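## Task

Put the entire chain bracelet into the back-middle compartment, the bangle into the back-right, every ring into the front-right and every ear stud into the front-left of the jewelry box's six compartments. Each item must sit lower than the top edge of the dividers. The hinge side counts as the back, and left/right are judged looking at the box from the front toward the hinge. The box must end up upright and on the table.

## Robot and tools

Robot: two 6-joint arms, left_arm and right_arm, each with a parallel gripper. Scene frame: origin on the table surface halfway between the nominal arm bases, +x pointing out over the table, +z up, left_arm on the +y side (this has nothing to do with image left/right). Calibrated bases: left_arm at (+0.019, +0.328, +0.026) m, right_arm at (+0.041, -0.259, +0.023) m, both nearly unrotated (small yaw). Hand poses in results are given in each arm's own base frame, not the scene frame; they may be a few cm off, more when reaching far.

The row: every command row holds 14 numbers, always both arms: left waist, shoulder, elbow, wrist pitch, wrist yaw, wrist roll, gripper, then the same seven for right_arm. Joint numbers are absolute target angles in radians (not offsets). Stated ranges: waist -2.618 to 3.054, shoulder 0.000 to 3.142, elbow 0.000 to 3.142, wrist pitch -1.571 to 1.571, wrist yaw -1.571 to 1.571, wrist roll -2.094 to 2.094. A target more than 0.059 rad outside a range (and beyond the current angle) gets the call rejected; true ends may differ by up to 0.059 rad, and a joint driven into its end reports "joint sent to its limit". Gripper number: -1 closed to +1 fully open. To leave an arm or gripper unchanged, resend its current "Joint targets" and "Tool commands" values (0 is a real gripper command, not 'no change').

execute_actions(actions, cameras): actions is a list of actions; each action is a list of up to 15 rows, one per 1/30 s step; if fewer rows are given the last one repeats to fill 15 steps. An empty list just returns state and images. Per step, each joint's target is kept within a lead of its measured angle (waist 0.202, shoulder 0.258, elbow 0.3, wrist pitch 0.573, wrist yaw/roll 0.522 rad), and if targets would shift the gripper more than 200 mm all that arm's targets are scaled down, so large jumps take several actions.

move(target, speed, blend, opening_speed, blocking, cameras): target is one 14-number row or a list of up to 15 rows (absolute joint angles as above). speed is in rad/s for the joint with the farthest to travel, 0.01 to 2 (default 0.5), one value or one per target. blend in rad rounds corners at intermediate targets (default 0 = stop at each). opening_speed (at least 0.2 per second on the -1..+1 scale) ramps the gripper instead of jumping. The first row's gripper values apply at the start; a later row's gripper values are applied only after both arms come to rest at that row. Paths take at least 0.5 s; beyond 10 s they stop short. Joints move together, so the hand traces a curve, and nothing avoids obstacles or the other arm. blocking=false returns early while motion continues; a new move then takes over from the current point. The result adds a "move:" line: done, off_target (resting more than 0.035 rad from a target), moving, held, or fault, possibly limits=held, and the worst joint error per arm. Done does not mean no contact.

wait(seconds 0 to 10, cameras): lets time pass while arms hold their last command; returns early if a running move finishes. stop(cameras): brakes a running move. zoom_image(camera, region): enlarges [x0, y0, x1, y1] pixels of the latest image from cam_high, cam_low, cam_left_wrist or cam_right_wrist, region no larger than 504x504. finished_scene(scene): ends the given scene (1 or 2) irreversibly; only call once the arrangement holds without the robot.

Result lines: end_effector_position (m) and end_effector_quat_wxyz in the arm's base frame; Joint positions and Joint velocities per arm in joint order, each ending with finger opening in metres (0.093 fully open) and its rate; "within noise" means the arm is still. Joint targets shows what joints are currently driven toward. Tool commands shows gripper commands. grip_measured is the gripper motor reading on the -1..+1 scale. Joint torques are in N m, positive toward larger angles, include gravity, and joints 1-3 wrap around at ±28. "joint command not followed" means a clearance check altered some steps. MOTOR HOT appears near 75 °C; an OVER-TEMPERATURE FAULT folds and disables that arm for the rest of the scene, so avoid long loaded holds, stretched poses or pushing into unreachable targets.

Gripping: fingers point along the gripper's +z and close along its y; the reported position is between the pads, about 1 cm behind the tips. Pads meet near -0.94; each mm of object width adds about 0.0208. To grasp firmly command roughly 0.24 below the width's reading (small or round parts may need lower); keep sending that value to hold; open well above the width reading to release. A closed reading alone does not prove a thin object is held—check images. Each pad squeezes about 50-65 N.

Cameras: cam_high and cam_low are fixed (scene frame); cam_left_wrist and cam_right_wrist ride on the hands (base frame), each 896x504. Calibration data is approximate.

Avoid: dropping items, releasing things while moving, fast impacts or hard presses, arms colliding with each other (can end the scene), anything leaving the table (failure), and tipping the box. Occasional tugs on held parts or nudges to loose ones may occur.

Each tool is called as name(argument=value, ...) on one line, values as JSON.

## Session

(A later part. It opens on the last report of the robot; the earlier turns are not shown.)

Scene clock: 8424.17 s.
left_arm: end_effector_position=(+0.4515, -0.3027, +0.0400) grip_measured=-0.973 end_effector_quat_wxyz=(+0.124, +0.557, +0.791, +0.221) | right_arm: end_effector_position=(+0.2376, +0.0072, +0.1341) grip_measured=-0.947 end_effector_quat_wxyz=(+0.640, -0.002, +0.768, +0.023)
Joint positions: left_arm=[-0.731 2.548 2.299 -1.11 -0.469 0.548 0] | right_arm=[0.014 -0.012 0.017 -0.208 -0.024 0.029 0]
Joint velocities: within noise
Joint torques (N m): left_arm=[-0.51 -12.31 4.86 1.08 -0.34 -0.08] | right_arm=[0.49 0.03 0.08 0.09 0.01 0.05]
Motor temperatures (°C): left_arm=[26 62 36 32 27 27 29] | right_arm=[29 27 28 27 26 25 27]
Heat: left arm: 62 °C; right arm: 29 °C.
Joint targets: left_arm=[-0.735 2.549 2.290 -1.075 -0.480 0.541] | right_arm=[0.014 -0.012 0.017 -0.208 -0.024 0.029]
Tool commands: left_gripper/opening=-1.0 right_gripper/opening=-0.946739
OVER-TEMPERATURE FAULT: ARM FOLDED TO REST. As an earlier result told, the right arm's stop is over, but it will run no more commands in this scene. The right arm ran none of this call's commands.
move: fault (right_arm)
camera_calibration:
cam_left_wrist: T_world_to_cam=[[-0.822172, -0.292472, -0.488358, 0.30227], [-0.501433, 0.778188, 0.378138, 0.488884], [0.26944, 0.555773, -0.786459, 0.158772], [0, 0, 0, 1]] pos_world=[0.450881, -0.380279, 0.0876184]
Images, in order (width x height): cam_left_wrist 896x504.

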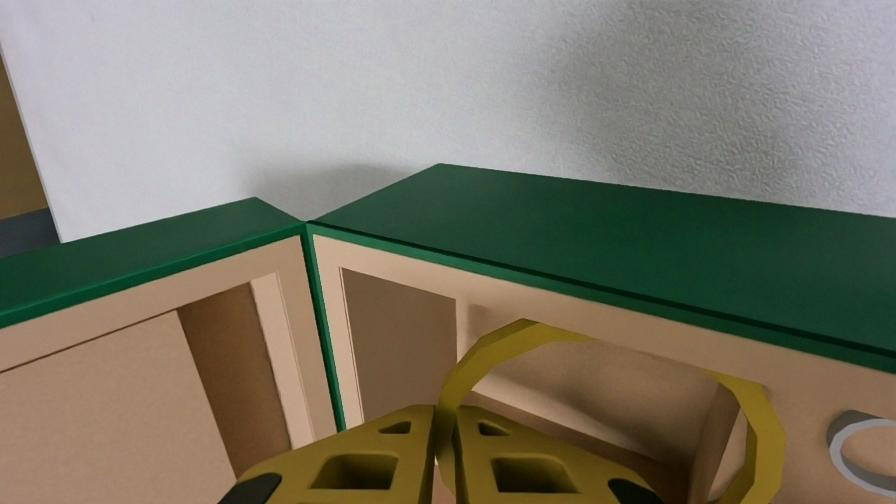

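move(target=[-0.715,2.549,2.44,-1.2,-0.475,0.541,-1,0.014,-0.012,0.017,-0.208,-0.024,0.029,-0.946763], cameras=["cam_left_wrist","cam_low"], speed=0.3)

Scene clock: 8444.37 s.
left_arm: end_effector_position=(+0.4575, -0.3019, +0.0696) grip_measured=-0.973 end_effector_quat_wxyz=(+0.136, +0.551, +0.794, +0.220) | right_arm: end_effector_position=(+0.2376, +0.0072, +0.1341) grip_measured=-0.947 end_effector_quat_wxyz=(+0.640, -0.002, +0.768, +0.023)
Joint positions: left_arm=[-0.723 2.548 2.412 -1.195 -0.469 0.548 0] | right_arm=[0.014 -0.012 0.017 -0.208 -0.024 0.029 0]
Joint velocities: within noise
Joint torques (N m): left_arm=[0.43 -12.48 8.17 0.75 -0.29 -0.08] | right_arm=[0.49 0.03 0.1 0.09 0.01 0.06]
Motor temperatures (°C): left_arm=[26 63 35 32 27 27 29] | right_arm=[29 27 28 27 26 25 27]
Heat: left arm: 63 °C; right arm: 29 °C.
Joint targets: left_arm=[-0.715 2.549 2.440 -1.200 -0.475 0.541] | right_arm=[0.014 -0.012 0.017 -0.208 -0.024 0.029]
Tool commands: left_gripper/opening=-1.0 right_gripper/opening=-0.946739
OVER-TEMPERATURE FAULT: ARM FOLDED TO REST. As an earlier result told, the right arm's stop is over, but it will run no more commands in this scene. The right arm ran none of this call's commands.
move: fault (right_arm)
camera_calibration:
cam_left_wrist: T_world_to_cam=[[-0.809654, -0.30821, -0.499467, 0.312139], [-0.515382, 0.780509, 0.353819, 0.488839], [0.280788, 0.543887, -0.790788, 0.171537], [0, 0, 0, 1]] pos_world=[0.456498, -0.378635, 0.118592]
Images, in order (width x height): cam_low 896x504, cam_left_wrist 896x504.

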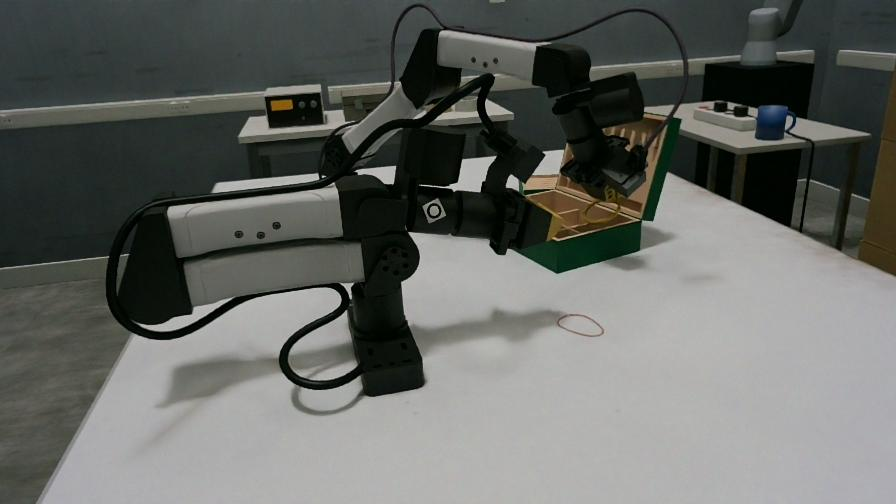

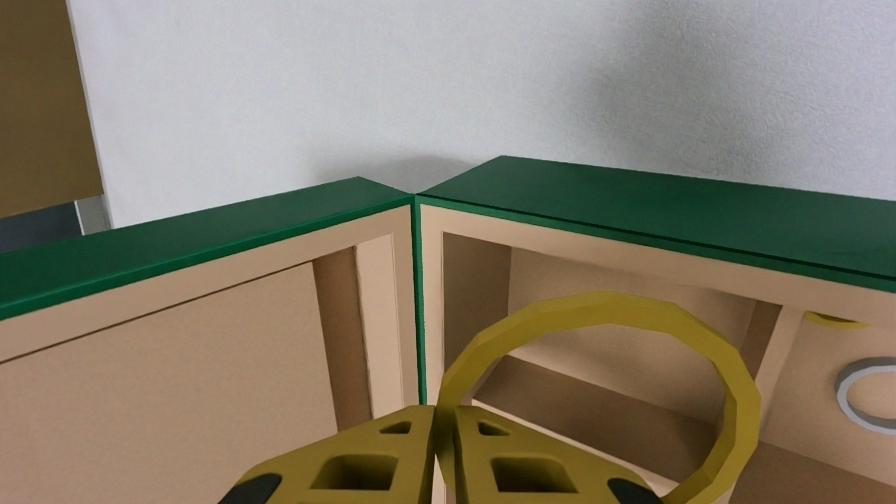

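move(target=[[-0.69,2.50,2.335,-1.145,-0.475,0.541,-1,0.014,-0.012,0.017,-0.208,-0.024,0.029,-0.946763]], cameras=["cam_left_wrist"], speed=0.3)

Scene clock: 8474.37 s.
left_arm: end_effector_position=(+0.4610, -0.2846, +0.0501) grip_measured=-0.973 end_effector_quat_wxyz=(+0.116, +0.544, +0.801, +0.223) | right_arm: end_effector_position=(+0.2376, +0.0072, +0.1341) grip_measured=-0.947 end_effector_quat_wxyz=(+0.640, -0.002, +0.768, +0.023)
Joint positions: left_arm=[-0.694 2.548 2.341 -1.16 -0.469 0.548 0] | right_arm=[0.014 -0.012 0.017 -0.208 -0.024 0.029 0]
Joint velocities: within noise
Joint torques (N m): left_arm=[0.16 -16.87 5.14 0.89 -0.29 -0.08] | right_arm=[0.49 0.02 0.09 0.09 0.01 0.06]
Motor temperatures (°C): left_arm=[26 64 36 31 27 27 29] | right_arm=[29 27 28 27 26 25 27]
Heat: left arm: 64 °C; right arm: 29 °C.
Joint targets: left_arm=[-0.690 2.500 2.335 -1.145 -0.475 0.541] | right_arm=[0.014 -0.012 0.017 -0.208 -0.024 0.029]
Tool commands: left_gripper/opening=-1.0 right_gripper/opening=-0.946739
OVER-TEMPERATURE FAULT: ARM FOLDED TO REST. As an earlier result told, the right arm's stop is over, but it will run no more commands in this scene. The right arm ran none of this call's commands.
move: fault (right_arm), off_target (left_arm); left_arm: the shoulder is farthest, 0.048 rad from its target
camera_calibration:
cam_left_wrist: T_world_to_cam=[[-0.813644, -0.320312, -0.485164, 0.308298], [-0.527642, 0.757243, 0.384939, 0.481537], [0.244087, 0.569196, -0.785136, 0.169583], [0, 0, 0, 1]] pos_world=[0.463531, -0.362415, 0.0973583]
Images, in order (width x height): cam_left_wrist 896x504.

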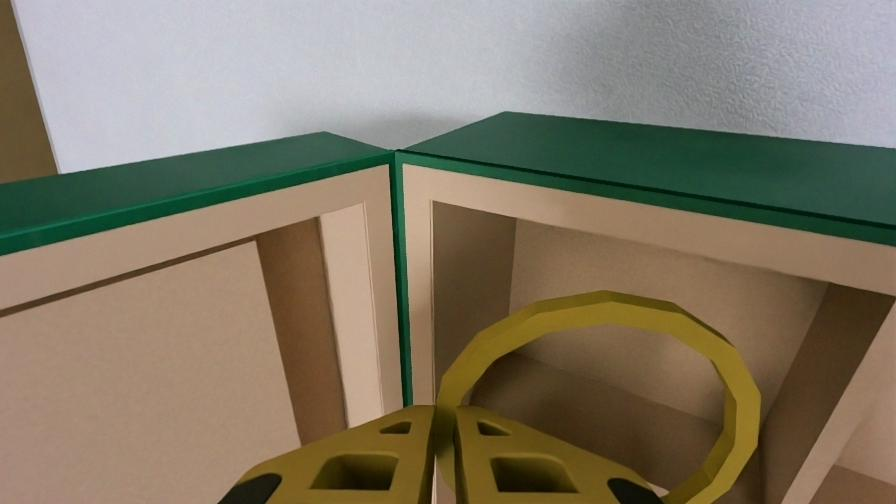

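move(target=[[-0.714,2.545,2.335,-1.145,-0.475,0.541,-1,0.014,-0.012,0.017,-0.208,-0.024,0.029,-0.946763],[-0.712,2.545,2.25,-1.06,-0.475,0.541,-1,0.014,-0.012,0.017,-0.208,-0.024,0.029,-0.946763]], cameras=["cam_left_wrist"], speed=0.25)

Scene clock: 8493.17 s.
left_arm: end_effector_position=(+0.4572, -0.2911, +0.0293) grip_measured=-0.973 end_effector_quat_wxyz=(+0.118, +0.549, +0.797, +0.223) | right_arm: end_effector_position=(+0.2376, +0.0072, +0.1341) grip_measured=-0.947 end_effector_quat_wxyz=(+0.640, -0.002, +0.768, +0.023)
Joint positions: left_arm=[-0.708 2.548 2.258 -1.075 -0.47 0.547 0] | right_arm=[0.014 -0.012 0.017 -0.208 -0.024 0.029 0]
Joint velocities: within noise
Joint torques (N m): left_arm=[-0.53 -12.82 5 0.87 -0.28 -0.08] | right_arm=[0.49 0.03 0.1 0.09 0.01 0.05]
Motor temperatures (°C): left_arm=[26 69 37 31 27 27 29] | right_arm=[29 27 28 27 26 25 27]
Heat: left arm: 69 °C; right arm: 29 °C.
Joint targets: left_arm=[-0.712 2.545 2.250 -1.060 -0.475 0.541] | right_arm=[0.014 -0.012 0.017 -0.208 -0.024 0.029]
Tool commands: left_gripper/opening=-1.0 right_gripper/opening=-0.946739
OVER-TEMPERATURE FAULT: ARM FOLDED TO REST. As an earlier result told, the right arm's stop is over, but it will run no more commands in this scene. The right arm ran none of this call's commands.
move: fault (right_arm)
camera_calibration:
cam_left_wrist: T_world_to_cam=[[-0.816805, -0.30976, -0.486702, 0.297572], [-0.51838, 0.76433, 0.383512, 0.490272], [0.253204, 0.565551, -0.784882, 0.152608], [0, 0, 0, 1]] pos_world=[0.458564, -0.368862, 0.0765831]
Images, in order (width x height): cam_left_wrist 896x504.

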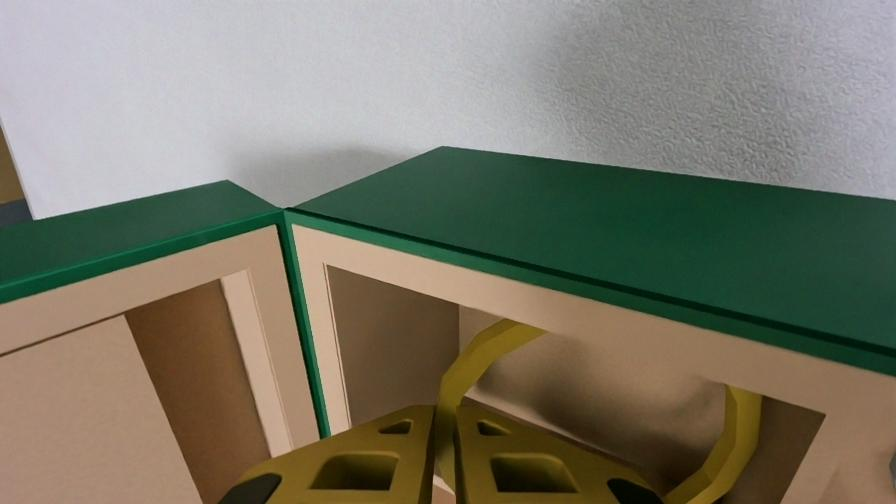

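move(target=[[-0.712,2.545,2.215,-1.022,-0.475,0.541,-1,0.014,-0.012,0.017,-0.208,-0.024,0.029,-0.946763],[-0.712,2.545,2.215,-1.022,-0.475,0.541,-0.72,0.014,-0.012,0.017,-0.208,-0.024,0.029,-0.946763]], cameras=["cam_left_wrist"], speed=0.25, opening_speed=0.3)

Scene clock: 8507.57 s.
left_arm: end_effector_position=(+0.4576, -0.2914, +0.0207) grip_measured=-0.722 end_effector_quat_wxyz=(+0.121, +0.548, +0.797, +0.223) | right_arm: end_effector_position=(+0.2376, +0.0072, +0.1341) grip_measured=-0.947 end_effector_quat_wxyz=(+0.640, -0.002, +0.768, +0.023)
Joint positions: left_arm=[-0.708 2.548 2.223 -1.035 -0.47 0.547 0.011] | right_arm=[0.014 -0.012 0.017 -0.208 -0.024 0.029 0]
Joint velocities: within noise
Joint torques (N m): left_arm=[-0.49 -12.83 5.01 0.85 -0.28 -0.08] | right_arm=[0.49 0.02 0.09 0.09 0.01 0.05]
Motor temperatures (°C): left_arm=[26 68 37 31 27 27 29] | right_arm=[29 27 28 27 26 25 27]
Heat: left arm: 68 °C; right arm: 29 °C.
Joint targets: left_arm=[-0.712 2.545 2.215 -1.022 -0.475 0.541] | right_arm=[0.014 -0.012 0.017 -0.208 -0.024 0.029]
Tool commands: left_gripper/opening=-0.72 right_gripper/opening=-0.946739
OVER-TEMPERATURE FAULT: ARM FOLDED TO REST. As an earlier result told, the right arm's stop is over, but it will run no more commands in this scene. The right arm ran none of this call's commands.
move: fault (right_arm)
camera_calibration:
cam_left_wrist: T_world_to_cam=[[-0.814967, -0.311334, -0.488774, 0.292335], [-0.519816, 0.76556, 0.379089, 0.495117], [0.256162, 0.563018, -0.785743, 0.14387], [0, 0, 0, 1]] pos_world=[0.458759, -0.369029, 0.0682367]
Images, in order (width x height): cam_left_wrist 896x504.

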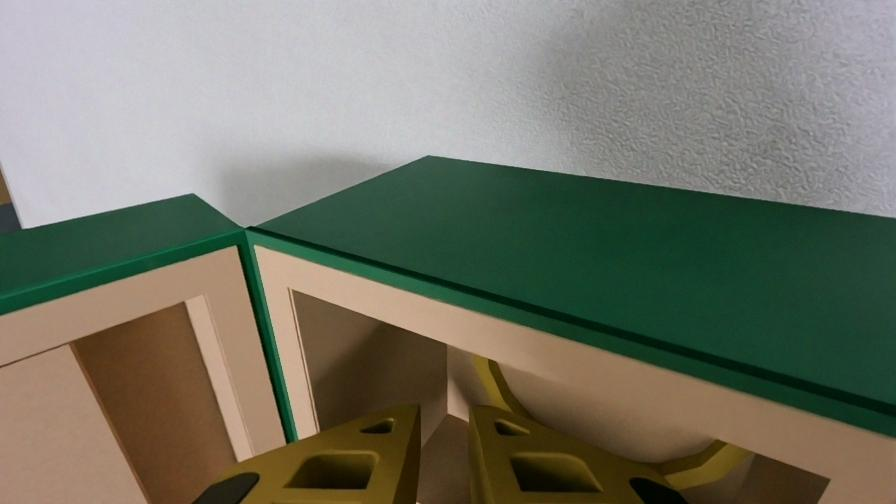

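Ring dropped in place. Retract up.

move(target=[[-0.712,2.525,2.4,-1.2,-0.475,0.541,-0.72,0.014,-0.012,0.017,-0.208,-0.024,0.029,-0.946763],[-0.71,2.2,2.55,-1.5,-0.4595,0.541,-0.72,0.014,-0.012,0.017,-0.208,-0.024,0.029,-0.946763],[-0.65,1.45,1.85,-1.45,0,-0.87,-0.72,0.014,-0.012,0.017,-0.208,-0.024,0.029,-0.946763]], cameras=["cam_left_wrist"], blend=[0.1,0.1,0], speed=[0.3,0.6,0.7])

Scene clock: 8518.53 s.
left_arm: end_effector_position=(+0.2477, -0.1881, +0.3126) grip_measured=-0.721 end_effector_quat_wxyz=(+0.184, -0.100, +0.964, -0.165) | right_arm: end_effector_position=(+0.2376, +0.0072, +0.1341) grip_measured=-0.947 end_effector_quat_wxyz=(+0.640, -0.002, +0.768, +0.023)
Joint positions: left_arm=[-0.658 1.464 1.858 -1.466 -0.015 -0.861 0.011] | right_arm=[0.014 -0.012 0.017 -0.208 -0.024 0.029 0]
Joint velocities: within noise
Joint torques (N m): left_arm=[0.47 -5.37 4.22 1.4 0.15 -0.05] | right_arm=[0.49 0.02 0.1 0.09 0.01 0.05]
Motor temperatures (°C): left_arm=[26 68 37 32 27 27 29] | right_arm=[29 27 28 27 26 25 27]
Heat: left arm: 68 °C; right arm: 29 °C.
Joint targets: left_arm=[-0.650 1.450 1.850 -1.450 0.000 -0.870] | right_arm=[0.014 -0.012 0.017 -0.208 -0.024 0.029]
Tool commands: left_gripper/opening=-0.72 right_gripper/opening=-0.946739
OVER-TEMPERATURE FAULT: ARM FOLDED TO REST. As an earlier result told, the right arm's stop is over, but it will run no more commands in this scene. The right arm ran none of this call's commands.
move: fault (right_arm); blend cut to 0.0925 rad at target 1
camera_calibration:
cam_left_wrist: T_world_to_cam=[[0.144048, -0.922871, 0.357156, -0.320883], [-0.989555, -0.13637, 0.0467343, 0.24691], [0.00557572, -0.360157, -0.932875, 0.30329], [0, 0, 0, 1]] pos_world=[0.288863, -0.15323, 0.385998]
Images, in order (width x height): cam_left_wrist 896x504.

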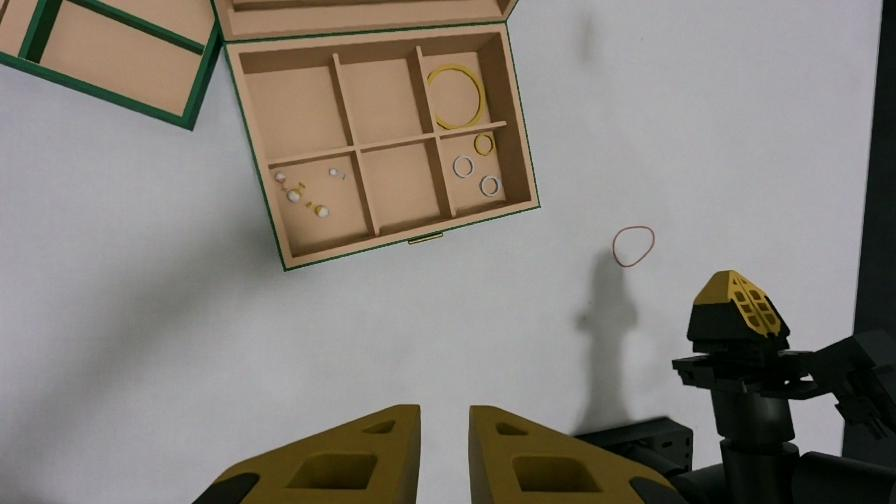

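move(target=[-0.65,0.85,1.6,-1.5,0,-0.5,-0.3,0.014,-0.012,0.017,-0.208,-0.024,0.029,-0.946763], cameras=["cam_left_wrist"])

zoom_image(camera="cam_left_wrist", region=[250, 0, 754, 284])

wait(seconds=10, cameras=[])

wait(seconds=10, cameras=[])

wait(seconds=10, cameras=[])

wait(seconds=10, cameras=[])

wait(seconds=10, cameras=[])

wait(seconds=10, cameras=[])

Scene clock: 8584.57 s.
left_arm: end_effector_position=(+0.1281, -0.0958, +0.3597) grip_measured=-0.302 end_effector_quat_wxyz=(+0.339, +0.065, +0.913, -0.216) | right_arm: end_effector_position=(+0.2376, +0.0072, +0.1341) grip_measured=-0.947 end_effector_quat_wxyz=(+0.640, -0.002, +0.768, +0.023)
Joint positions: left_arm=[-0.658 0.847 1.607 -1.503 -0.015 -0.509 0.031] | right_arm=[0.014 -0.012 0.017 -0.208 -0.024 0.029 0]
Joint velocities: within noise
Joint torques (N m): left_arm=[0.46 1.95 3.17 1.73 0.19 0.15] | right_arm=[0.49 0.02 0.1 0.09 0.01 0.05]
Motor temperatures (°C): left_arm=[26 54 35 35 26 27 28] | right_arm=[29 27 28 27 26 25 27]
Heat: left arm: 54 °C; right arm: 29 °C.
Joint targets: left_arm=[-0.650 0.850 1.600 -1.500 0.000 -0.500] | right_arm=[0.014 -0.012 0.017 -0.208 -0.024 0.029]
Tool commands: left_gripper/opening=-0.3 right_gripper/opening=-0.946739
OVER-TEMPERATURE FAULT: ARM FOLDED TO REST. As an earlier result told, the right arm's stop is over, but it will run no more commands in this scene. The right arm ran none of this call's commands.
move: fault (right_arm)
camera_calibration:
cam_left_wrist: T_world_to_cam=[[-0.25559, -0.898309, 0.357371, -0.181818], [-0.933853, 0.133741, -0.33171, 0.293736], [0.250183, -0.418514, -0.873072, 0.322671], [0, 0, 0, 1]] pos_world=[0.147109, -0.0675711, 0.444126]
Images, in order (width x height): cam_left_wrist 896x504.

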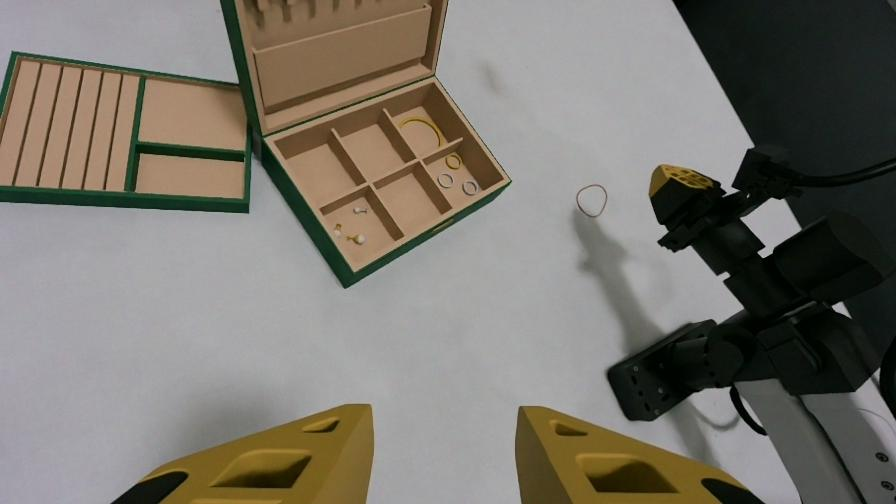

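Scaled by 1.000.

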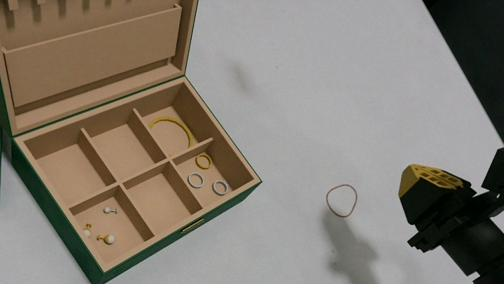

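Scene clock: 8594.57 s.
left_arm: end_effector_position=(+0.1281, -0.0958, +0.3597) grip_measured=-0.302 end_effector_quat_wxyz=(+0.340, +0.066, +0.913, -0.216) | right_arm: end_effector_position=(+0.2376, +0.0072, +0.1341) grip_measured=-0.947 end_effector_quat_wxyz=(+0.640, -0.002, +0.768, +0.023)
Joint positions: left_arm=[-0.658 0.847 1.607 -1.503 -0.015 -0.507 0.031] | right_arm=[0.014 -0.012 0.017 -0.208 -0.024 0.029 0]
Joint velocities: within noise
Joint torques (N m): left_arm=[0.47 1.95 3.18 1.73 0.19 0.14] | right_arm=[0.49 0.02 0.09 0.09 0.01 0.05]
Motor temperatures (°C): left_arm=[26 53 35 36 26 27 28] | right_arm=[29 27 28 27 26 25 27]
Heat: left arm: 53 °C; right arm: 29 °C.
Joint targets: left_arm=[-0.650 0.850 1.600 -1.500 0.000 -0.500] | right_arm=[0.014 -0.012 0.017 -0.208 -0.024 0.029]
Tool commands: left_gripper/opening=-0.3 right_gripper/opening=-0.946739
OVER-TEMPERATURE FAULT: ARM FOLDED TO REST. As an earlier result told, the right arm's stop is over, but it will run no more commands in this scene.
wait: 10.00 s; at rest by 0.17 s
No camera images: "cameras" was empty.

Scene clock: 8604.57 s.
left_arm: end_effector_position=(+0.1281, -0.0958, +0.3597) grip_measured=-0.302 end_effector_quat_wxyz=(+0.340, +0.066, +0.913, -0.216) | right_arm: end_effector_position=(+0.2376, +0.0072, +0.1341) grip_measured=-0.947 end_effector_quat_wxyz=(+0.640, -0.002, +0.768, +0.023)
Joint positions: left_arm=[-0.658 0.847 1.607 -1.503 -0.015 -0.507 0.031] | right_arm=[0.014 -0.012 0.017 -0.208 -0.024 0.029 0]
Joint velocities: within noise
Joint torques (N m): left_arm=[0.49 1.95 3.18 1.73 0.19 0.14] | right_arm=[0.47 0.02 0.09 0.09 0.01 0.05]
Motor temperatures (°C): left_arm=[26 52 35 37 26 27 28] | right_arm=[29 27 28 27 26 25 27]
Heat: left arm: 52 °C; right arm: 29 °C.
Joint targets: left_arm=[-0.650 0.850 1.600 -1.500 0.000 -0.500] | right_arm=[0.014 -0.012 0.017 -0.208 -0.024 0.029]
Tool commands: left_gripper/opening=-0.3 right_gripper/opening=-0.946739
OVER-TEMPERATURE FAULT: ARM FOLDED TO REST. As an earlier result told, the right arm's stop is over, but it will run no more commands in this scene.
wait: 10.00 s; at rest by 0.17 s
No camera images: "cameras" was empty.

Scene clock: 8614.57 s.
left_arm: end_effector_position=(+0.1281, -0.0958, +0.3597) grip_measured=-0.302 end_effector_quat_wxyz=(+0.340, +0.066, +0.913, -0.216) | right_arm: end_effector_position=(+0.2376, +0.0072, +0.1341) grip_measured=-0.947 end_effector_quat_wxyz=(+0.640, -0.002, +0.768, +0.023)
Joint positions: left_arm=[-0.658 0.847 1.607 -1.503 -0.015 -0.507 0.031] | right_arm=[0.014 -0.012 0.017 -0.208 -0.024 0.029 0]
Joint velocities: within noise
Joint torques (N m): left_arm=[0.46 1.95 3.17 1.74 0.18 0.14] | right_arm=[0.49 0.03 0.1 0.1 0.01 0.05]
Motor temperatures (°C): left_arm=[26 51 34 38 26 27 28] | right_arm=[29 27 28 27 26 25 27]
Heat: left arm: 51 °C; right arm: 29 °C.
Joint targets: left_arm=[-0.650 0.850 1.600 -1.500 0.000 -0.500] | right_arm=[0.014 -0.012 0.017 -0.208 -0.024 0.029]
Tool commands: left_gripper/opening=-0.3 right_gripper/opening=-0.946739
OVER-TEMPERATURE FAULT: ARM FOLDED TO REST. As an earlier result told, the right arm's stop is over, but it will run no more commands in this scene.
wait: 10.00 s; at rest by 0.17 s
No camera images: "cameras" was empty.

Scene clock: 8624.57 s.
left_arm: end_effector_position=(+0.1281, -0.0958, +0.3597) grip_measured=-0.302 end_effector_quat_wxyz=(+0.340, +0.066, +0.913, -0.216) | right_arm: end_effector_position=(+0.2376, +0.0072, +0.1341) grip_measured=-0.947 end_effector_quat_wxyz=(+0.640, -0.002, +0.768, +0.023)
Joint positions: left_arm=[-0.658 0.847 1.607 -1.503 -0.015 -0.507 0.031] | right_arm=[0.014 -0.012 0.017 -0.208 -0.024 0.029 0]
Joint velocities: within noise
Joint torques (N m): left_arm=[0.47 1.95 3.18 1.74 0.18 0.14] | right_arm=[0.5 0.03 0.1 0.09 0.01 0.06]
Motor temperatures (°C): left_arm=[26 50 34 38 26 27 28] | right_arm=[29 27 28 27 26 25 27]
Heat: left arm: 50 °C; right arm: 29 °C.
Joint targets: left_arm=[-0.650 0.850 1.600 -1.500 0.000 -0.500] | right_arm=[0.014 -0.012 0.017 -0.208 -0.024 0.029]
Tool commands: left_gripper/opening=-0.3 right_gripper/opening=-0.946739
OVER-TEMPERATURE FAULT: ARM FOLDED TO REST. As an earlier result told, the right arm's stop is over, but it will run no more commands in this scene.
wait: 10.00 s; at rest by 0.17 s
No camera images: "cameras" was empty.

Scene clock: 8634.57 s.
left_arm: end_effector_position=(+0.1281, -0.0958, +0.3597) grip_measured=-0.302 end_effector_quat_wxyz=(+0.340, +0.066, +0.913, -0.216) | right_arm: end_effector_position=(+0.2376, +0.0072, +0.1341) grip_measured=-0.947 end_effector_quat_wxyz=(+0.640, -0.002, +0.768, +0.023)
Joint positions: left_arm=[-0.658 0.847 1.607 -1.503 -0.015 -0.507 0.031] | right_arm=[0.014 -0.012 0.017 -0.208 -0.024 0.029 0]
Joint velocities: within noise
Joint torques (N m): left_arm=[0.46 1.95 3.19 1.73 0.19 0.14] | right_arm=[0.49 0.01 0.1 0.09 0.01 0.05]
Motor temperatures (°C): left_arm=[26 50 34 39 26 27 28] | right_arm=[29 27 28 27 26 25 27]
Heat: left arm: 50 °C; right arm: 29 °C.
Joint targets: left_arm=[-0.650 0.850 1.600 -1.500 0.000 -0.500] | right_arm=[0.014 -0.012 0.017 -0.208 -0.024 0.029]
Tool commands: left_gripper/opening=-0.3 right_gripper/opening=-0.946739
OVER-TEMPERATURE FAULT: ARM FOLDED TO REST. As an earlier result told, the right arm's stop is over, but it will run no more commands in this scene.
wait: 10.00 s; at rest by 0.17 s
No camera images: "cameras" was empty.

Scene clock: 8644.57 s.
left_arm: end_effector_position=(+0.1281, -0.0958, +0.3597) grip_measured=-0.302 end_effector_quat_wxyz=(+0.340, +0.066, +0.913, -0.216) | right_arm: end_effector_position=(+0.2376, +0.0072, +0.1341) grip_measured=-0.947 end_effector_quat_wxyz=(+0.640, -0.002, +0.768, +0.023)
Joint positions: left_arm=[-0.658 0.847 1.607 -1.503 -0.015 -0.507 0.031] | right_arm=[0.014 -0.012 0.017 -0.208 -0.024 0.029 0]
Joint velocities: within noise
Joint torques (N m): left_arm=[0.46 1.95 3.18 1.74 0.18 0.14] | right_arm=[0.49 0.02 0.09 0.09 0.01 0.05]
Motor temperatures (°C): left_arm=[26 49 34 39 26 27 28] | right_arm=[29 27 28 27 26 25 27]
Heat: left arm: 49 °C; right arm: 29 °C.
Joint targets: left_arm=[-0.650 0.850 1.600 -1.500 0.000 -0.500] | right_arm=[0.014 -0.012 0.017 -0.208 -0.024 0.029]
Tool commands: left_gripper/opening=-0.3 right_gripper/opening=-0.946739
OVER-TEMPERATURE FAULT: ARM FOLDED TO REST. As an earlier result told, the right arm's stop is over, but it will run no more commands in this scene.
wait: 10.00 s; at rest by 0.17 s
No camera images: "cameras" was empty.

move(target=[[-0.873,1.9,2.2,-1.0,0.55,0.557,-0.3,0.014,-0.012,0.017,-0.208,-0.024,0.029,-0.946763],[-0.873,2.734,2.527,-0.666,0.55,0.557,-0.3,0.014,-0.012,0.017,-0.208,-0.024,0.029,-0.946763]], cameras=["cam_left_wrist","cam_low"], blend=[0.1,0], speed=[0.8,0.5])

Scene clock: 8670.23 s.
left_arm: end_effector_position=(+0.3513, -0.5491, +0.0403) grip_measured=-0.302 end_effector_quat_wxyz=(+0.260, +0.659, +0.640, -0.297) | right_arm: end_effector_position=(+0.2376, +0.0070, +0.1340) grip_measured=-0.947 end_effector_quat_wxyz=(+0.640, -0.001, +0.768, +0.022)
Joint positions: left_arm=[-0.869 2.739 2.494 -0.683 0.537 0.549 0.031] | right_arm=[0.014 -0.012 0.017 -0.209 -0.022 0.029 0]
Joint velocities: within noise
Joint torques (N m): left_arm=[-0.51 -14.34 9.16 1.54 0.49 0.12] | right_arm=[0.49 0.03 0.09 0.09 0.02 0.05]
Motor temperatures (°C): left_arm=[26 49 34 40 26 27 28] | right_arm=[29 27 28 27 26 25 27]
Heat: left arm: 49 °C; right arm: 29 °C.
Joint targets: left_arm=[-0.873 2.734 2.527 -0.666 0.550 0.557] | right_arm=[0.014 -0.012 0.017 -0.209 -0.022 0.029]
Tool commands: left_gripper/opening=-0.3 right_gripper/opening=-0.946737
OVER-TEMPERATURE FAULT: ARM FOLDED TO REST. As an earlier result told, the right arm's stop is over, but it will run no more commands in this scene. The right arm ran none of this call's commands.
move: fault (right_arm)
camera_calibration:
cam_left_wrist: T_world_to_cam=[[-0.998316, 0.0363774, 0.0451938, 0.368874], [0.0151961, 0.915761, -0.401436, 0.555731], [-0.05599, -0.400073, -0.914771, -0.0823538], [0, 0, 0, 1]] pos_world=[0.355196, -0.555283, 0.131085]
Images, in order (width x height): cam_low 896x504, cam_left_wrist 896x504.

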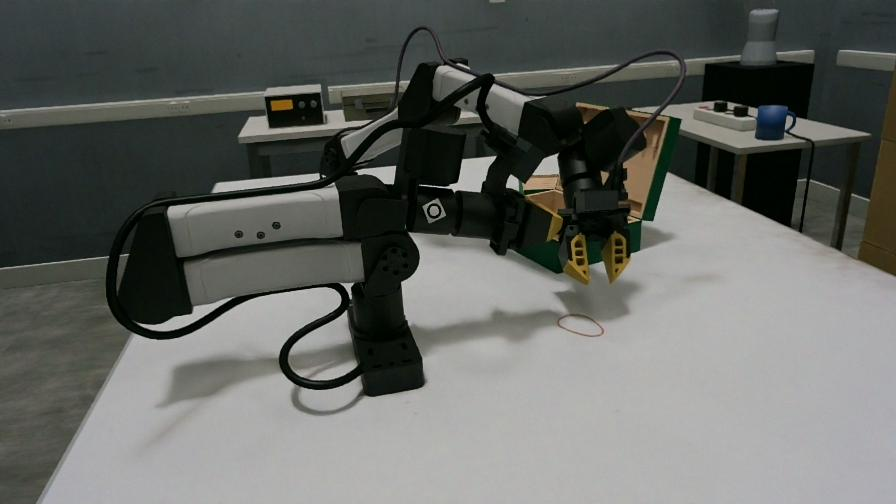

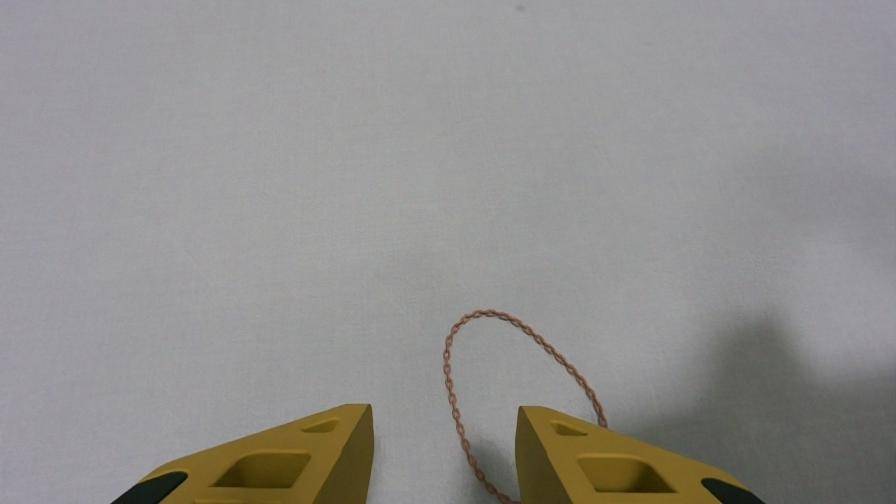

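move(target=[[-0.88,2.674,2.23,-0.40,0.55,0.557,-0.3,0.014,-0.012,0.017,-0.208,-0.024,0.029,-0.946763]], cameras=["cam_left_wrist"], speed=0.3)

Scene clock: 8688.53 s.
left_arm: end_effector_position=(+0.3460, -0.5470, -0.0132) grip_measured=-0.302 end_effector_quat_wxyz=(+0.271, +0.661, +0.632, -0.300) | right_arm: end_effector_position=(+0.2376, +0.0070, +0.1340) grip_measured=-0.947 end_effector_quat_wxyz=(+0.640, -0.001, +0.768, +0.022)
Joint positions: left_arm=[-0.872 2.727 2.24 -0.416 0.542 0.551 0.031] | right_arm=[0.014 -0.012 0.017 -0.209 -0.022 0.029 0]
Joint velocities: within noise
Joint torques (N m): left_arm=[-0.8 -18.58 5.24 1.55 0.44 0.11] | right_arm=[0.49 0.02 0.1 0.09 0.01 0.05]
Motor temperatures (°C): left_arm=[26 60 37 39 27 27 28] | right_arm=[29 27 28 27 26 25 27]
Heat: left arm: 60 °C; right arm: 29 °C.
Joint targets: left_arm=[-0.880 2.674 2.230 -0.400 0.550 0.557] | right_arm=[0.014 -0.012 0.017 -0.209 -0.022 0.029]
Tool commands: left_gripper/opening=-0.3 right_gripper/opening=-0.946737
OVER-TEMPERATURE FAULT: ARM FOLDED TO REST. As an earlier result told, the right arm's stop is over, but it will run no more commands in this scene. The right arm ran none of this call's commands.
move: fault (right_arm), off_target (left_arm); left_arm: the shoulder is farthest, 0.053 rad from its target
camera_calibration:
cam_left_wrist: T_world_to_cam=[[-0.998582, 0.0443165, 0.0294894, 0.370207], [0.0277742, 0.906366, -0.42158, 0.522672], [-0.0454111, -0.420163, -0.906312, -0.145324], [0, 0, 0, 1]] pos_world=[0.348566, -0.551199, 0.0777217]
Images, in order (width x height): cam_left_wrist 896x504.

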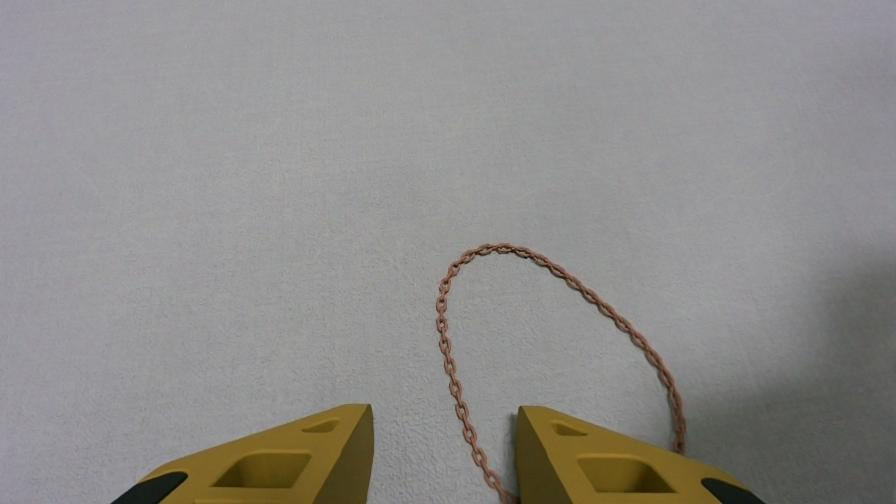

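move(target=[[-0.88,2.69,2.22,-0.395,0.55,0.557,-1,0.014,-0.012,0.017,-0.208,-0.024,0.029,-0.946763]], cameras=["cam_left_wrist"], opening_speed=0.4)

Scene clock: 8700.80 s.
left_arm: end_effector_position=(+0.3466, -0.5479, -0.0137) grip_measured=-0.979 end_effector_quat_wxyz=(+0.275, +0.661, +0.630, -0.301) | right_arm: end_effector_position=(+0.2376, +0.0070, +0.1340) grip_measured=-0.947 end_effector_quat_wxyz=(+0.640, -0.001, +0.768, +0.022)
Joint positions: left_arm=[-0.872 2.727 2.233 -0.399 0.543 0.551 0] | right_arm=[0.014 -0.012 0.017 -0.209 -0.022 0.029 0]
Joint velocities: within noise
Joint torques (N m): left_arm=[-0.81 -17.13 5.07 1.46 0.42 0.11] | right_arm=[0.49 0.02 0.1 0.1 0.01 0.06]
Motor temperatures (°C): left_arm=[26 65 37 38 27 27 28] | right_arm=[29 27 28 27 26 25 27]
Heat: left arm: 65 °C; right arm: 29 °C.
Joint targets: left_arm=[-0.880 2.690 2.220 -0.395 0.550 0.557] | right_arm=[0.014 -0.012 0.017 -0.209 -0.022 0.029]
Tool commands: left_gripper/opening=-1.0 right_gripper/opening=-0.946737
OVER-TEMPERATURE FAULT: ARM FOLDED TO REST. As an earlier result told, the right arm's stop is over, but it will run no more commands in this scene. The right arm ran none of this call's commands.
move: fault (right_arm), off_target (left_arm); left_arm: the shoulder is farthest, 0.037 rad from its target
camera_calibration:
cam_left_wrist: T_world_to_cam=[[-0.998689, 0.0452312, 0.0239541, 0.37127], [0.0306301, 0.903121, -0.428292, 0.520432], [-0.0410056, -0.426997, -0.903323, -0.151318], [0, 0, 0, 1]] pos_world=[0.348637, -0.551419, 0.0773142]
Images, in order (width x height): cam_left_wrist 896x504.

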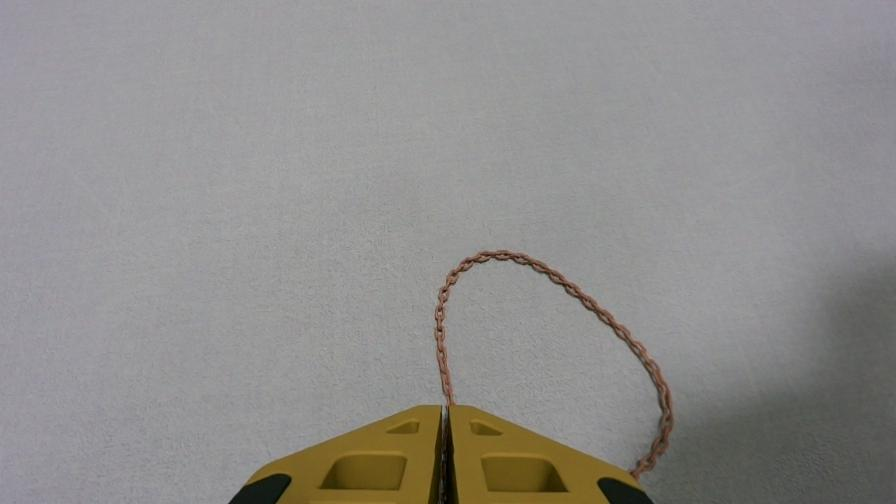

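move(target=[[-0.87,2.7,2.5,-0.63,0.55,0.557,-1,0.014,-0.012,0.017,-0.208,-0.024,0.029,-0.946763],[-0.85,2.2,2.5,-1.15,0.4,0.4,-1,0.014,-0.012,0.017,-0.208,-0.024,0.029,-0.946763],[-0.8,1.2,1.95,-1.45,0.2,0,-1,0.014,-0.012,0.017,-0.208,-0.024,0.029,-0.946763]], cameras=["cam_left_wrist","cam_low"], blend=[0.1,0.1,0], speed=[0.3,0.5,0.5])

Scene clock: 8710.27 s.
left_arm: end_effector_position=(+0.1428, -0.2014, +0.4187) grip_measured=-0.979 end_effector_quat_wxyz=(+0.351, +0.399, +0.808, -0.254) | right_arm: end_effector_position=(+0.2376, +0.0070, +0.1340) grip_measured=-0.947 end_effector_quat_wxyz=(+0.640, -0.001, +0.768, +0.022)
Joint positions: left_arm=[-0.808 1.199 1.956 -1.451 0.215 0.009 0] | right_arm=[0.014 -0.012 0.017 -0.209 -0.022 0.029 0]
Joint velocities: within noise
Joint torques (N m): left_arm=[0.47 -0.88 3.34 1.76 -0.04 -0.08] | right_arm=[0.49 0.03 0.1 0.09 0.01 0.05]
Motor temperatures (°C): left_arm=[26 67 36 38 27 27 28] | right_arm=[29 27 28 27 26 25 27]
Heat: left arm: 67 °C; right arm: 29 °C.
Joint targets: left_arm=[-0.800 1.200 1.950 -1.450 0.200 0.000] | right_arm=[0.014 -0.012 0.017 -0.209 -0.022 0.029]
Tool commands: left_gripper/opening=-1.0 right_gripper/opening=-0.946737
OVER-TEMPERATURE FAULT: ARM FOLDED TO REST. As an earlier result told, the right arm's stop is over, but it will run no more commands in this scene. The right arm ran none of this call's commands.
move: fault (right_arm)
camera_calibration:
cam_left_wrist: T_world_to_cam=[[-0.817677, -0.558764, 0.138517, -0.0537512], [-0.551568, 0.691513, -0.466458, 0.455372], [0.164854, -0.457814, -0.87363, 0.33087], [0, 0, 0, 1]] pos_world=[0.152672, -0.193453, 0.508916]
Images, in order (width x height): cam_low 896x504, cam_left_wrist 896x504.

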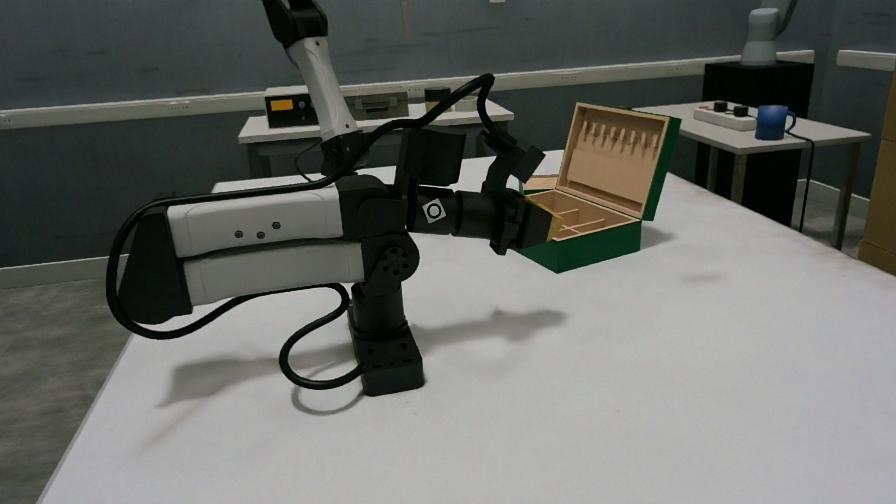

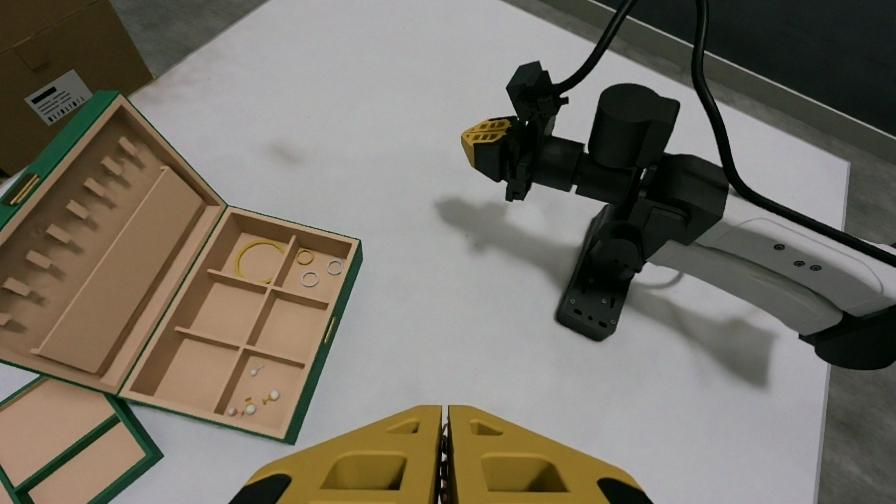

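wait(seconds=10, cameras=[])

move(target=[[-0.52,1.85,2.0,-1.3,0.0,0.646,-1,0.014,-0.012,0.017,-0.208,-0.024,0.029,-0.946763],[-0.515,1.99,1.82,-1.0,0.0,0.646,-1,0.014,-0.012,0.017,-0.208,-0.024,0.029,-0.946763]], cameras=["cam_left_wrist","cam_low"], blend=[0.1,0], speed=0.5)

Scene clock: 8746.80 s.
left_arm: end_effector_position=(+0.1428, -0.2011, +0.4184) grip_measured=-0.979 end_effector_quat_wxyz=(+0.350, +0.399, +0.809, -0.253) | right_arm: end_effector_position=(+0.2376, +0.0070, +0.1340) grip_measured=-0.947 end_effector_quat_wxyz=(+0.640, -0.001, +0.768, +0.022)
Joint positions: left_arm=[-0.808 1.199 1.956 -1.453 0.214 0.007 0] | right_arm=[0.014 -0.012 0.017 -0.209 -0.022 0.029 0]
Joint velocities: within noise
Joint torques (N m): left_arm=[0.47 -0.79 3.36 1.76 -0.02 -0.05] | right_arm=[0.49 0.02 0.09 0.1 0.01 0.06]
Motor temperatures (°C): left_arm=[26 55 34 39 26 27 28] | right_arm=[29 27 28 27 26 25 27]
Heat: left arm: 55 °C; right arm: 29 °C.
Joint targets: left_arm=[-0.800 1.200 1.950 -1.450 0.200 0.000] | right_arm=[0.014 -0.012 0.017 -0.209 -0.022 0.029]
Tool commands: left_gripper/opening=-1.0 right_gripper/opening=-0.946736
OVER-TEMPERATURE FAULT: ARM FOLDED TO REST. As an earlier result told, the right arm's stop is over, but it will run no more commands in this scene.
wait: 10.00 s; at rest from the start
No camera images: "cameras" was empty.

Scene clock: 8749.47 s.
left_arm: end_effector_position=(+0.4064, -0.2380, +0.1481) grip_measured=-0.979 end_effector_quat_wxyz=(+0.192, +0.540, +0.820, +0.004) | right_arm: end_effector_position=(+0.2376, +0.0070, +0.1340) grip_measured=-0.947 end_effector_quat_wxyz=(+0.640, -0.001, +0.768, +0.022)
Joint positions: left_arm=[-0.524 1.992 1.824 -1.016 0.015 0.638 0] | right_arm=[0.014 -0.012 0.017 -0.209 -0.022 0.029 0]
Joint velocities: within noise
Joint torques (N m): left_arm=[0.58 -9.5 5.63 1.21 -0.08 0.11] | right_arm=[0.49 0.01 0.09 0.09 0.01 0.06]
Motor temperatures (°C): left_arm=[26 54 34 39 26 27 28] | right_arm=[29 27 28 27 26 25 27]
Heat: left arm: 54 °C; right arm: 29 °C.
Joint targets: left_arm=[-0.515 1.990 1.820 -1.000 0.000 0.646] | right_arm=[0.014 -0.012 0.017 -0.209 -0.022 0.029]
Tool commands: left_gripper/opening=-1.0 right_gripper/opening=-0.946736
OVER-TEMPERATURE FAULT: ARM FOLDED TO REST. As an earlier result told, the right arm's stop is over, but it will run no more commands in this scene. The right arm ran none of this call's commands.
move: fault (right_arm)
camera_calibration:
cam_left_wrist: T_world_to_cam=[[-0.878723, -0.42845, -0.210419, 0.28639], [-0.450447, 0.890167, 0.0685572, 0.42678], [0.157935, 0.155025, -0.975204, 0.197885], [0, 0, 0, 1]] pos_world=[0.412646, -0.287879, 0.223981]
Images, in order (width x height): cam_low 896x504, cam_left_wrist 896x504.

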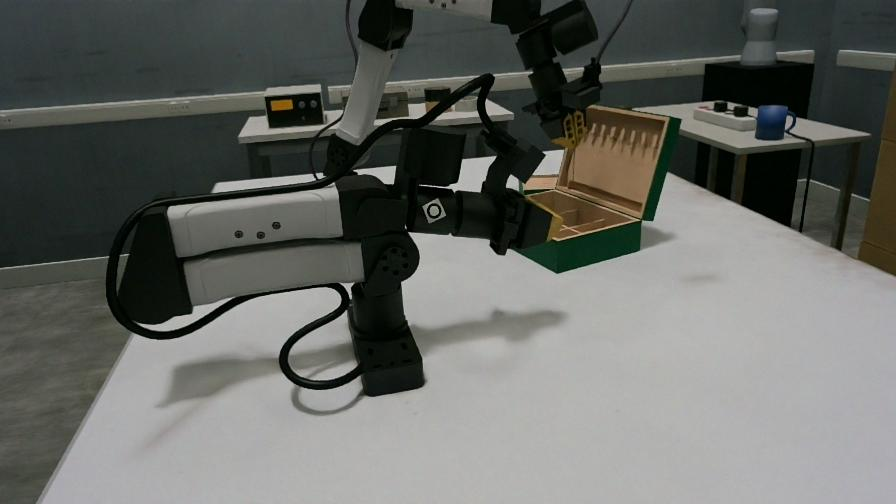

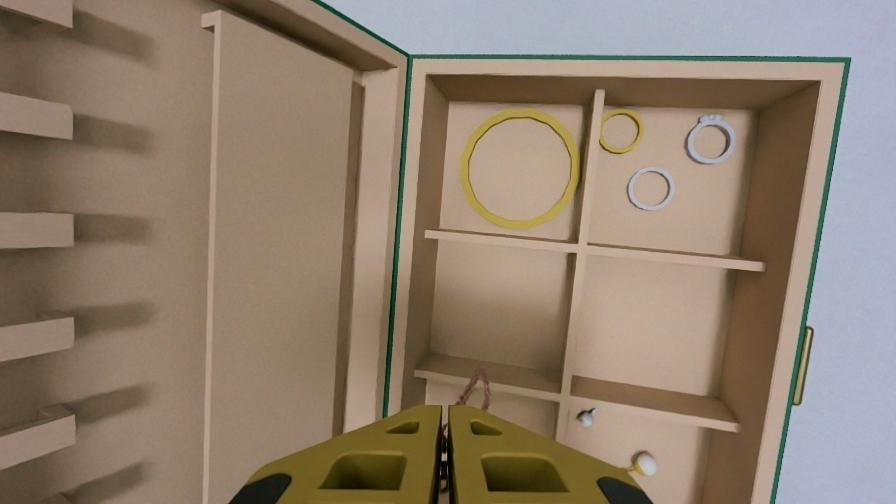

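move(target=[[-0.515,2.012,1.566,-0.748,0.0,0.646,-1,0.014,-0.012,0.017,-0.208,-0.024,0.029,-0.946763],[-0.515,2.092,1.41,-0.512,0.0,0.646,-1,0.014,-0.012,0.017,-0.208,-0.024,0.029,-0.946763]], cameras=["cam_left_wrist"], blend=[0.05,0], speed=0.25)

Scene clock: 8770.47 s.
left_arm: end_effector_position=(+0.4038, -0.2365, +0.0124) grip_measured=-0.979 end_effector_quat_wxyz=(+0.186, +0.541, +0.820, +0.003) | right_arm: end_effector_position=(+0.2376, +0.0070, +0.1340) grip_measured=-0.947 end_effector_quat_wxyz=(+0.640, -0.001, +0.768, +0.022)
Joint positions: left_arm=[-0.524 2.087 1.417 -0.527 0.015 0.638 0] | right_arm=[0.014 -0.012 0.017 -0.209 -0.022 0.029 0]
Joint velocities: within noise
Joint torques (N m): left_arm=[0.59 -9.21 4.98 1.19 -0.08 0.11] | right_arm=[0.5 0.02 0.1 0.09 0.01 0.06]
Motor temperatures (°C): left_arm=[26 55 35 39 26 27 28] | right_arm=[29 27 28 27 26 25 27]
Heat: left arm: 55 °C; right arm: 29 °C.
Joint targets: left_arm=[-0.515 2.092 1.410 -0.512 0.000 0.646] | right_arm=[0.014 -0.012 0.017 -0.209 -0.022 0.029]
Tool commands: left_gripper/opening=-1.0 right_gripper/opening=-0.946736
OVER-TEMPERATURE FAULT: ARM FOLDED TO REST. As an earlier result told, the right arm's stop is over, but it will run no more commands in this scene. The right arm ran none of this call's commands.
move: fault (right_arm)
camera_calibration:
cam_left_wrist: T_world_to_cam=[[-0.881386, -0.426394, -0.20334, 0.257669], [-0.44897, 0.889972, 0.0798492, 0.432785], [0.14692, 0.161671, -0.975847, 0.0717689], [0, 0, 0, 1]] pos_world=[0.410869, -0.286901, 0.0878722]
Images, in order (width x height): cam_left_wrist 896x504.

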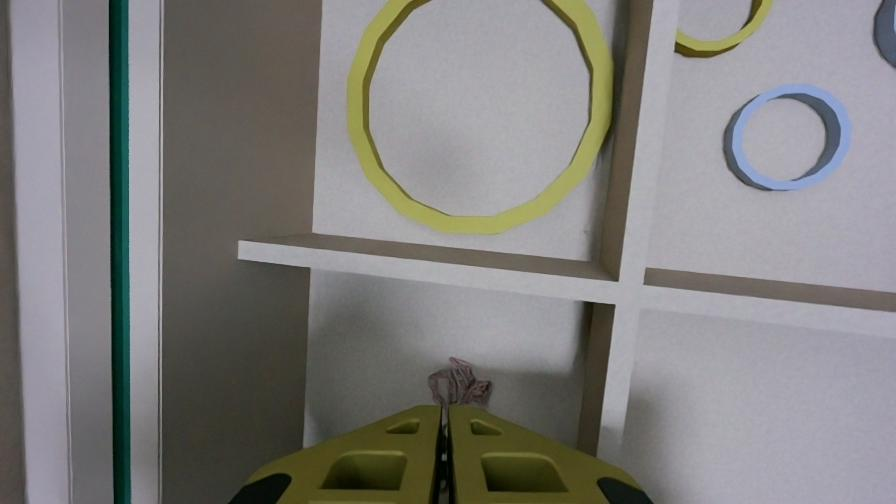

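Chain bunched in BM. Release gently and rise.

move(target=[[-0.515,2.092,1.40,-0.502,0.0,0.646,-1,0.014,-0.012,0.017,-0.208,-0.024,0.029,-0.946763],[-0.515,2.092,1.40,-0.502,0.0,0.646,-0.6,0.014,-0.012,0.017,-0.208,-0.024,0.029,-0.946763],[-0.515,2.012,1.566,-0.748,0.0,0.646,-0.6,0.014,-0.012,0.017,-0.208,-0.024,0.029,-0.946763],[-0.515,1.99,1.82,-1.0,0.0,0.646,-0.6,0.014,-0.012,0.017,-0.208,-0.024,0.029,-0.946763]], cameras=["cam_left_wrist"], blend=[0,0,0.05,0], speed=[0.3,0.3,0.25,0.4], opening_speed=0.3)

Scene clock: 8781.13 s.
left_arm: end_effector_position=(+0.4059, -0.2355, +0.1238) grip_measured=-0.602 end_effector_quat_wxyz=(+0.170, +0.541, +0.824, +0.004) | right_arm: end_effector_position=(+0.2376, +0.0070, +0.1340) grip_measured=-0.947 end_effector_quat_wxyz=(+0.640, -0.001, +0.768, +0.022)
Joint positions: left_arm=[-0.522 2.025 1.791 -0.995 0.011 0.638 0.016] | right_arm=[0.014 -0.012 0.017 -0.209 -0.022 0.029 0]
Joint velocities: within noise
Joint torques (N m): left_arm=[0.35 -12.77 8.4 0.94 -0.04 0.1] | right_arm=[0.49 0.02 0.09 0.09 0.01 0.05]
Motor temperatures (°C): left_arm=[26 55 35 38 26 27 28] | right_arm=[29 27 28 27 26 25 27]
Heat: left arm: 55 °C; right arm: 29 °C.
Joint targets: left_arm=[-0.515 1.990 1.820 -1.000 0.000 0.646] | right_arm=[0.014 -0.012 0.017 -0.209 -0.022 0.029]
Tool commands: left_gripper/opening=-0.6 right_gripper/opening=-0.946735
OVER-TEMPERATURE FAULT: ARM FOLDED TO REST. As an earlier result told, the right arm's stop is over, but it will run no more commands in this scene. The right arm ran none of this call's commands.
move: fault (right_arm)
camera_calibration:
cam_left_wrist: T_world_to_cam=[[-0.884768, -0.426188, -0.188543, 0.282173], [-0.450081, 0.886373, 0.108493, 0.42001], [0.12088, 0.180851, -0.976054, 0.195138], [0, 0, 0, 1]] pos_world=[0.415108, -0.287318, 0.198099]
Images, in order (width x height): cam_left_wrist 896x504.

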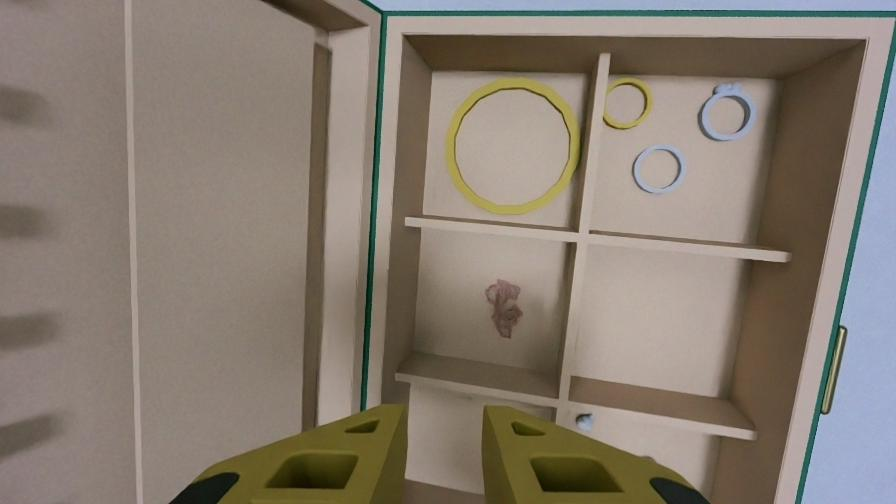

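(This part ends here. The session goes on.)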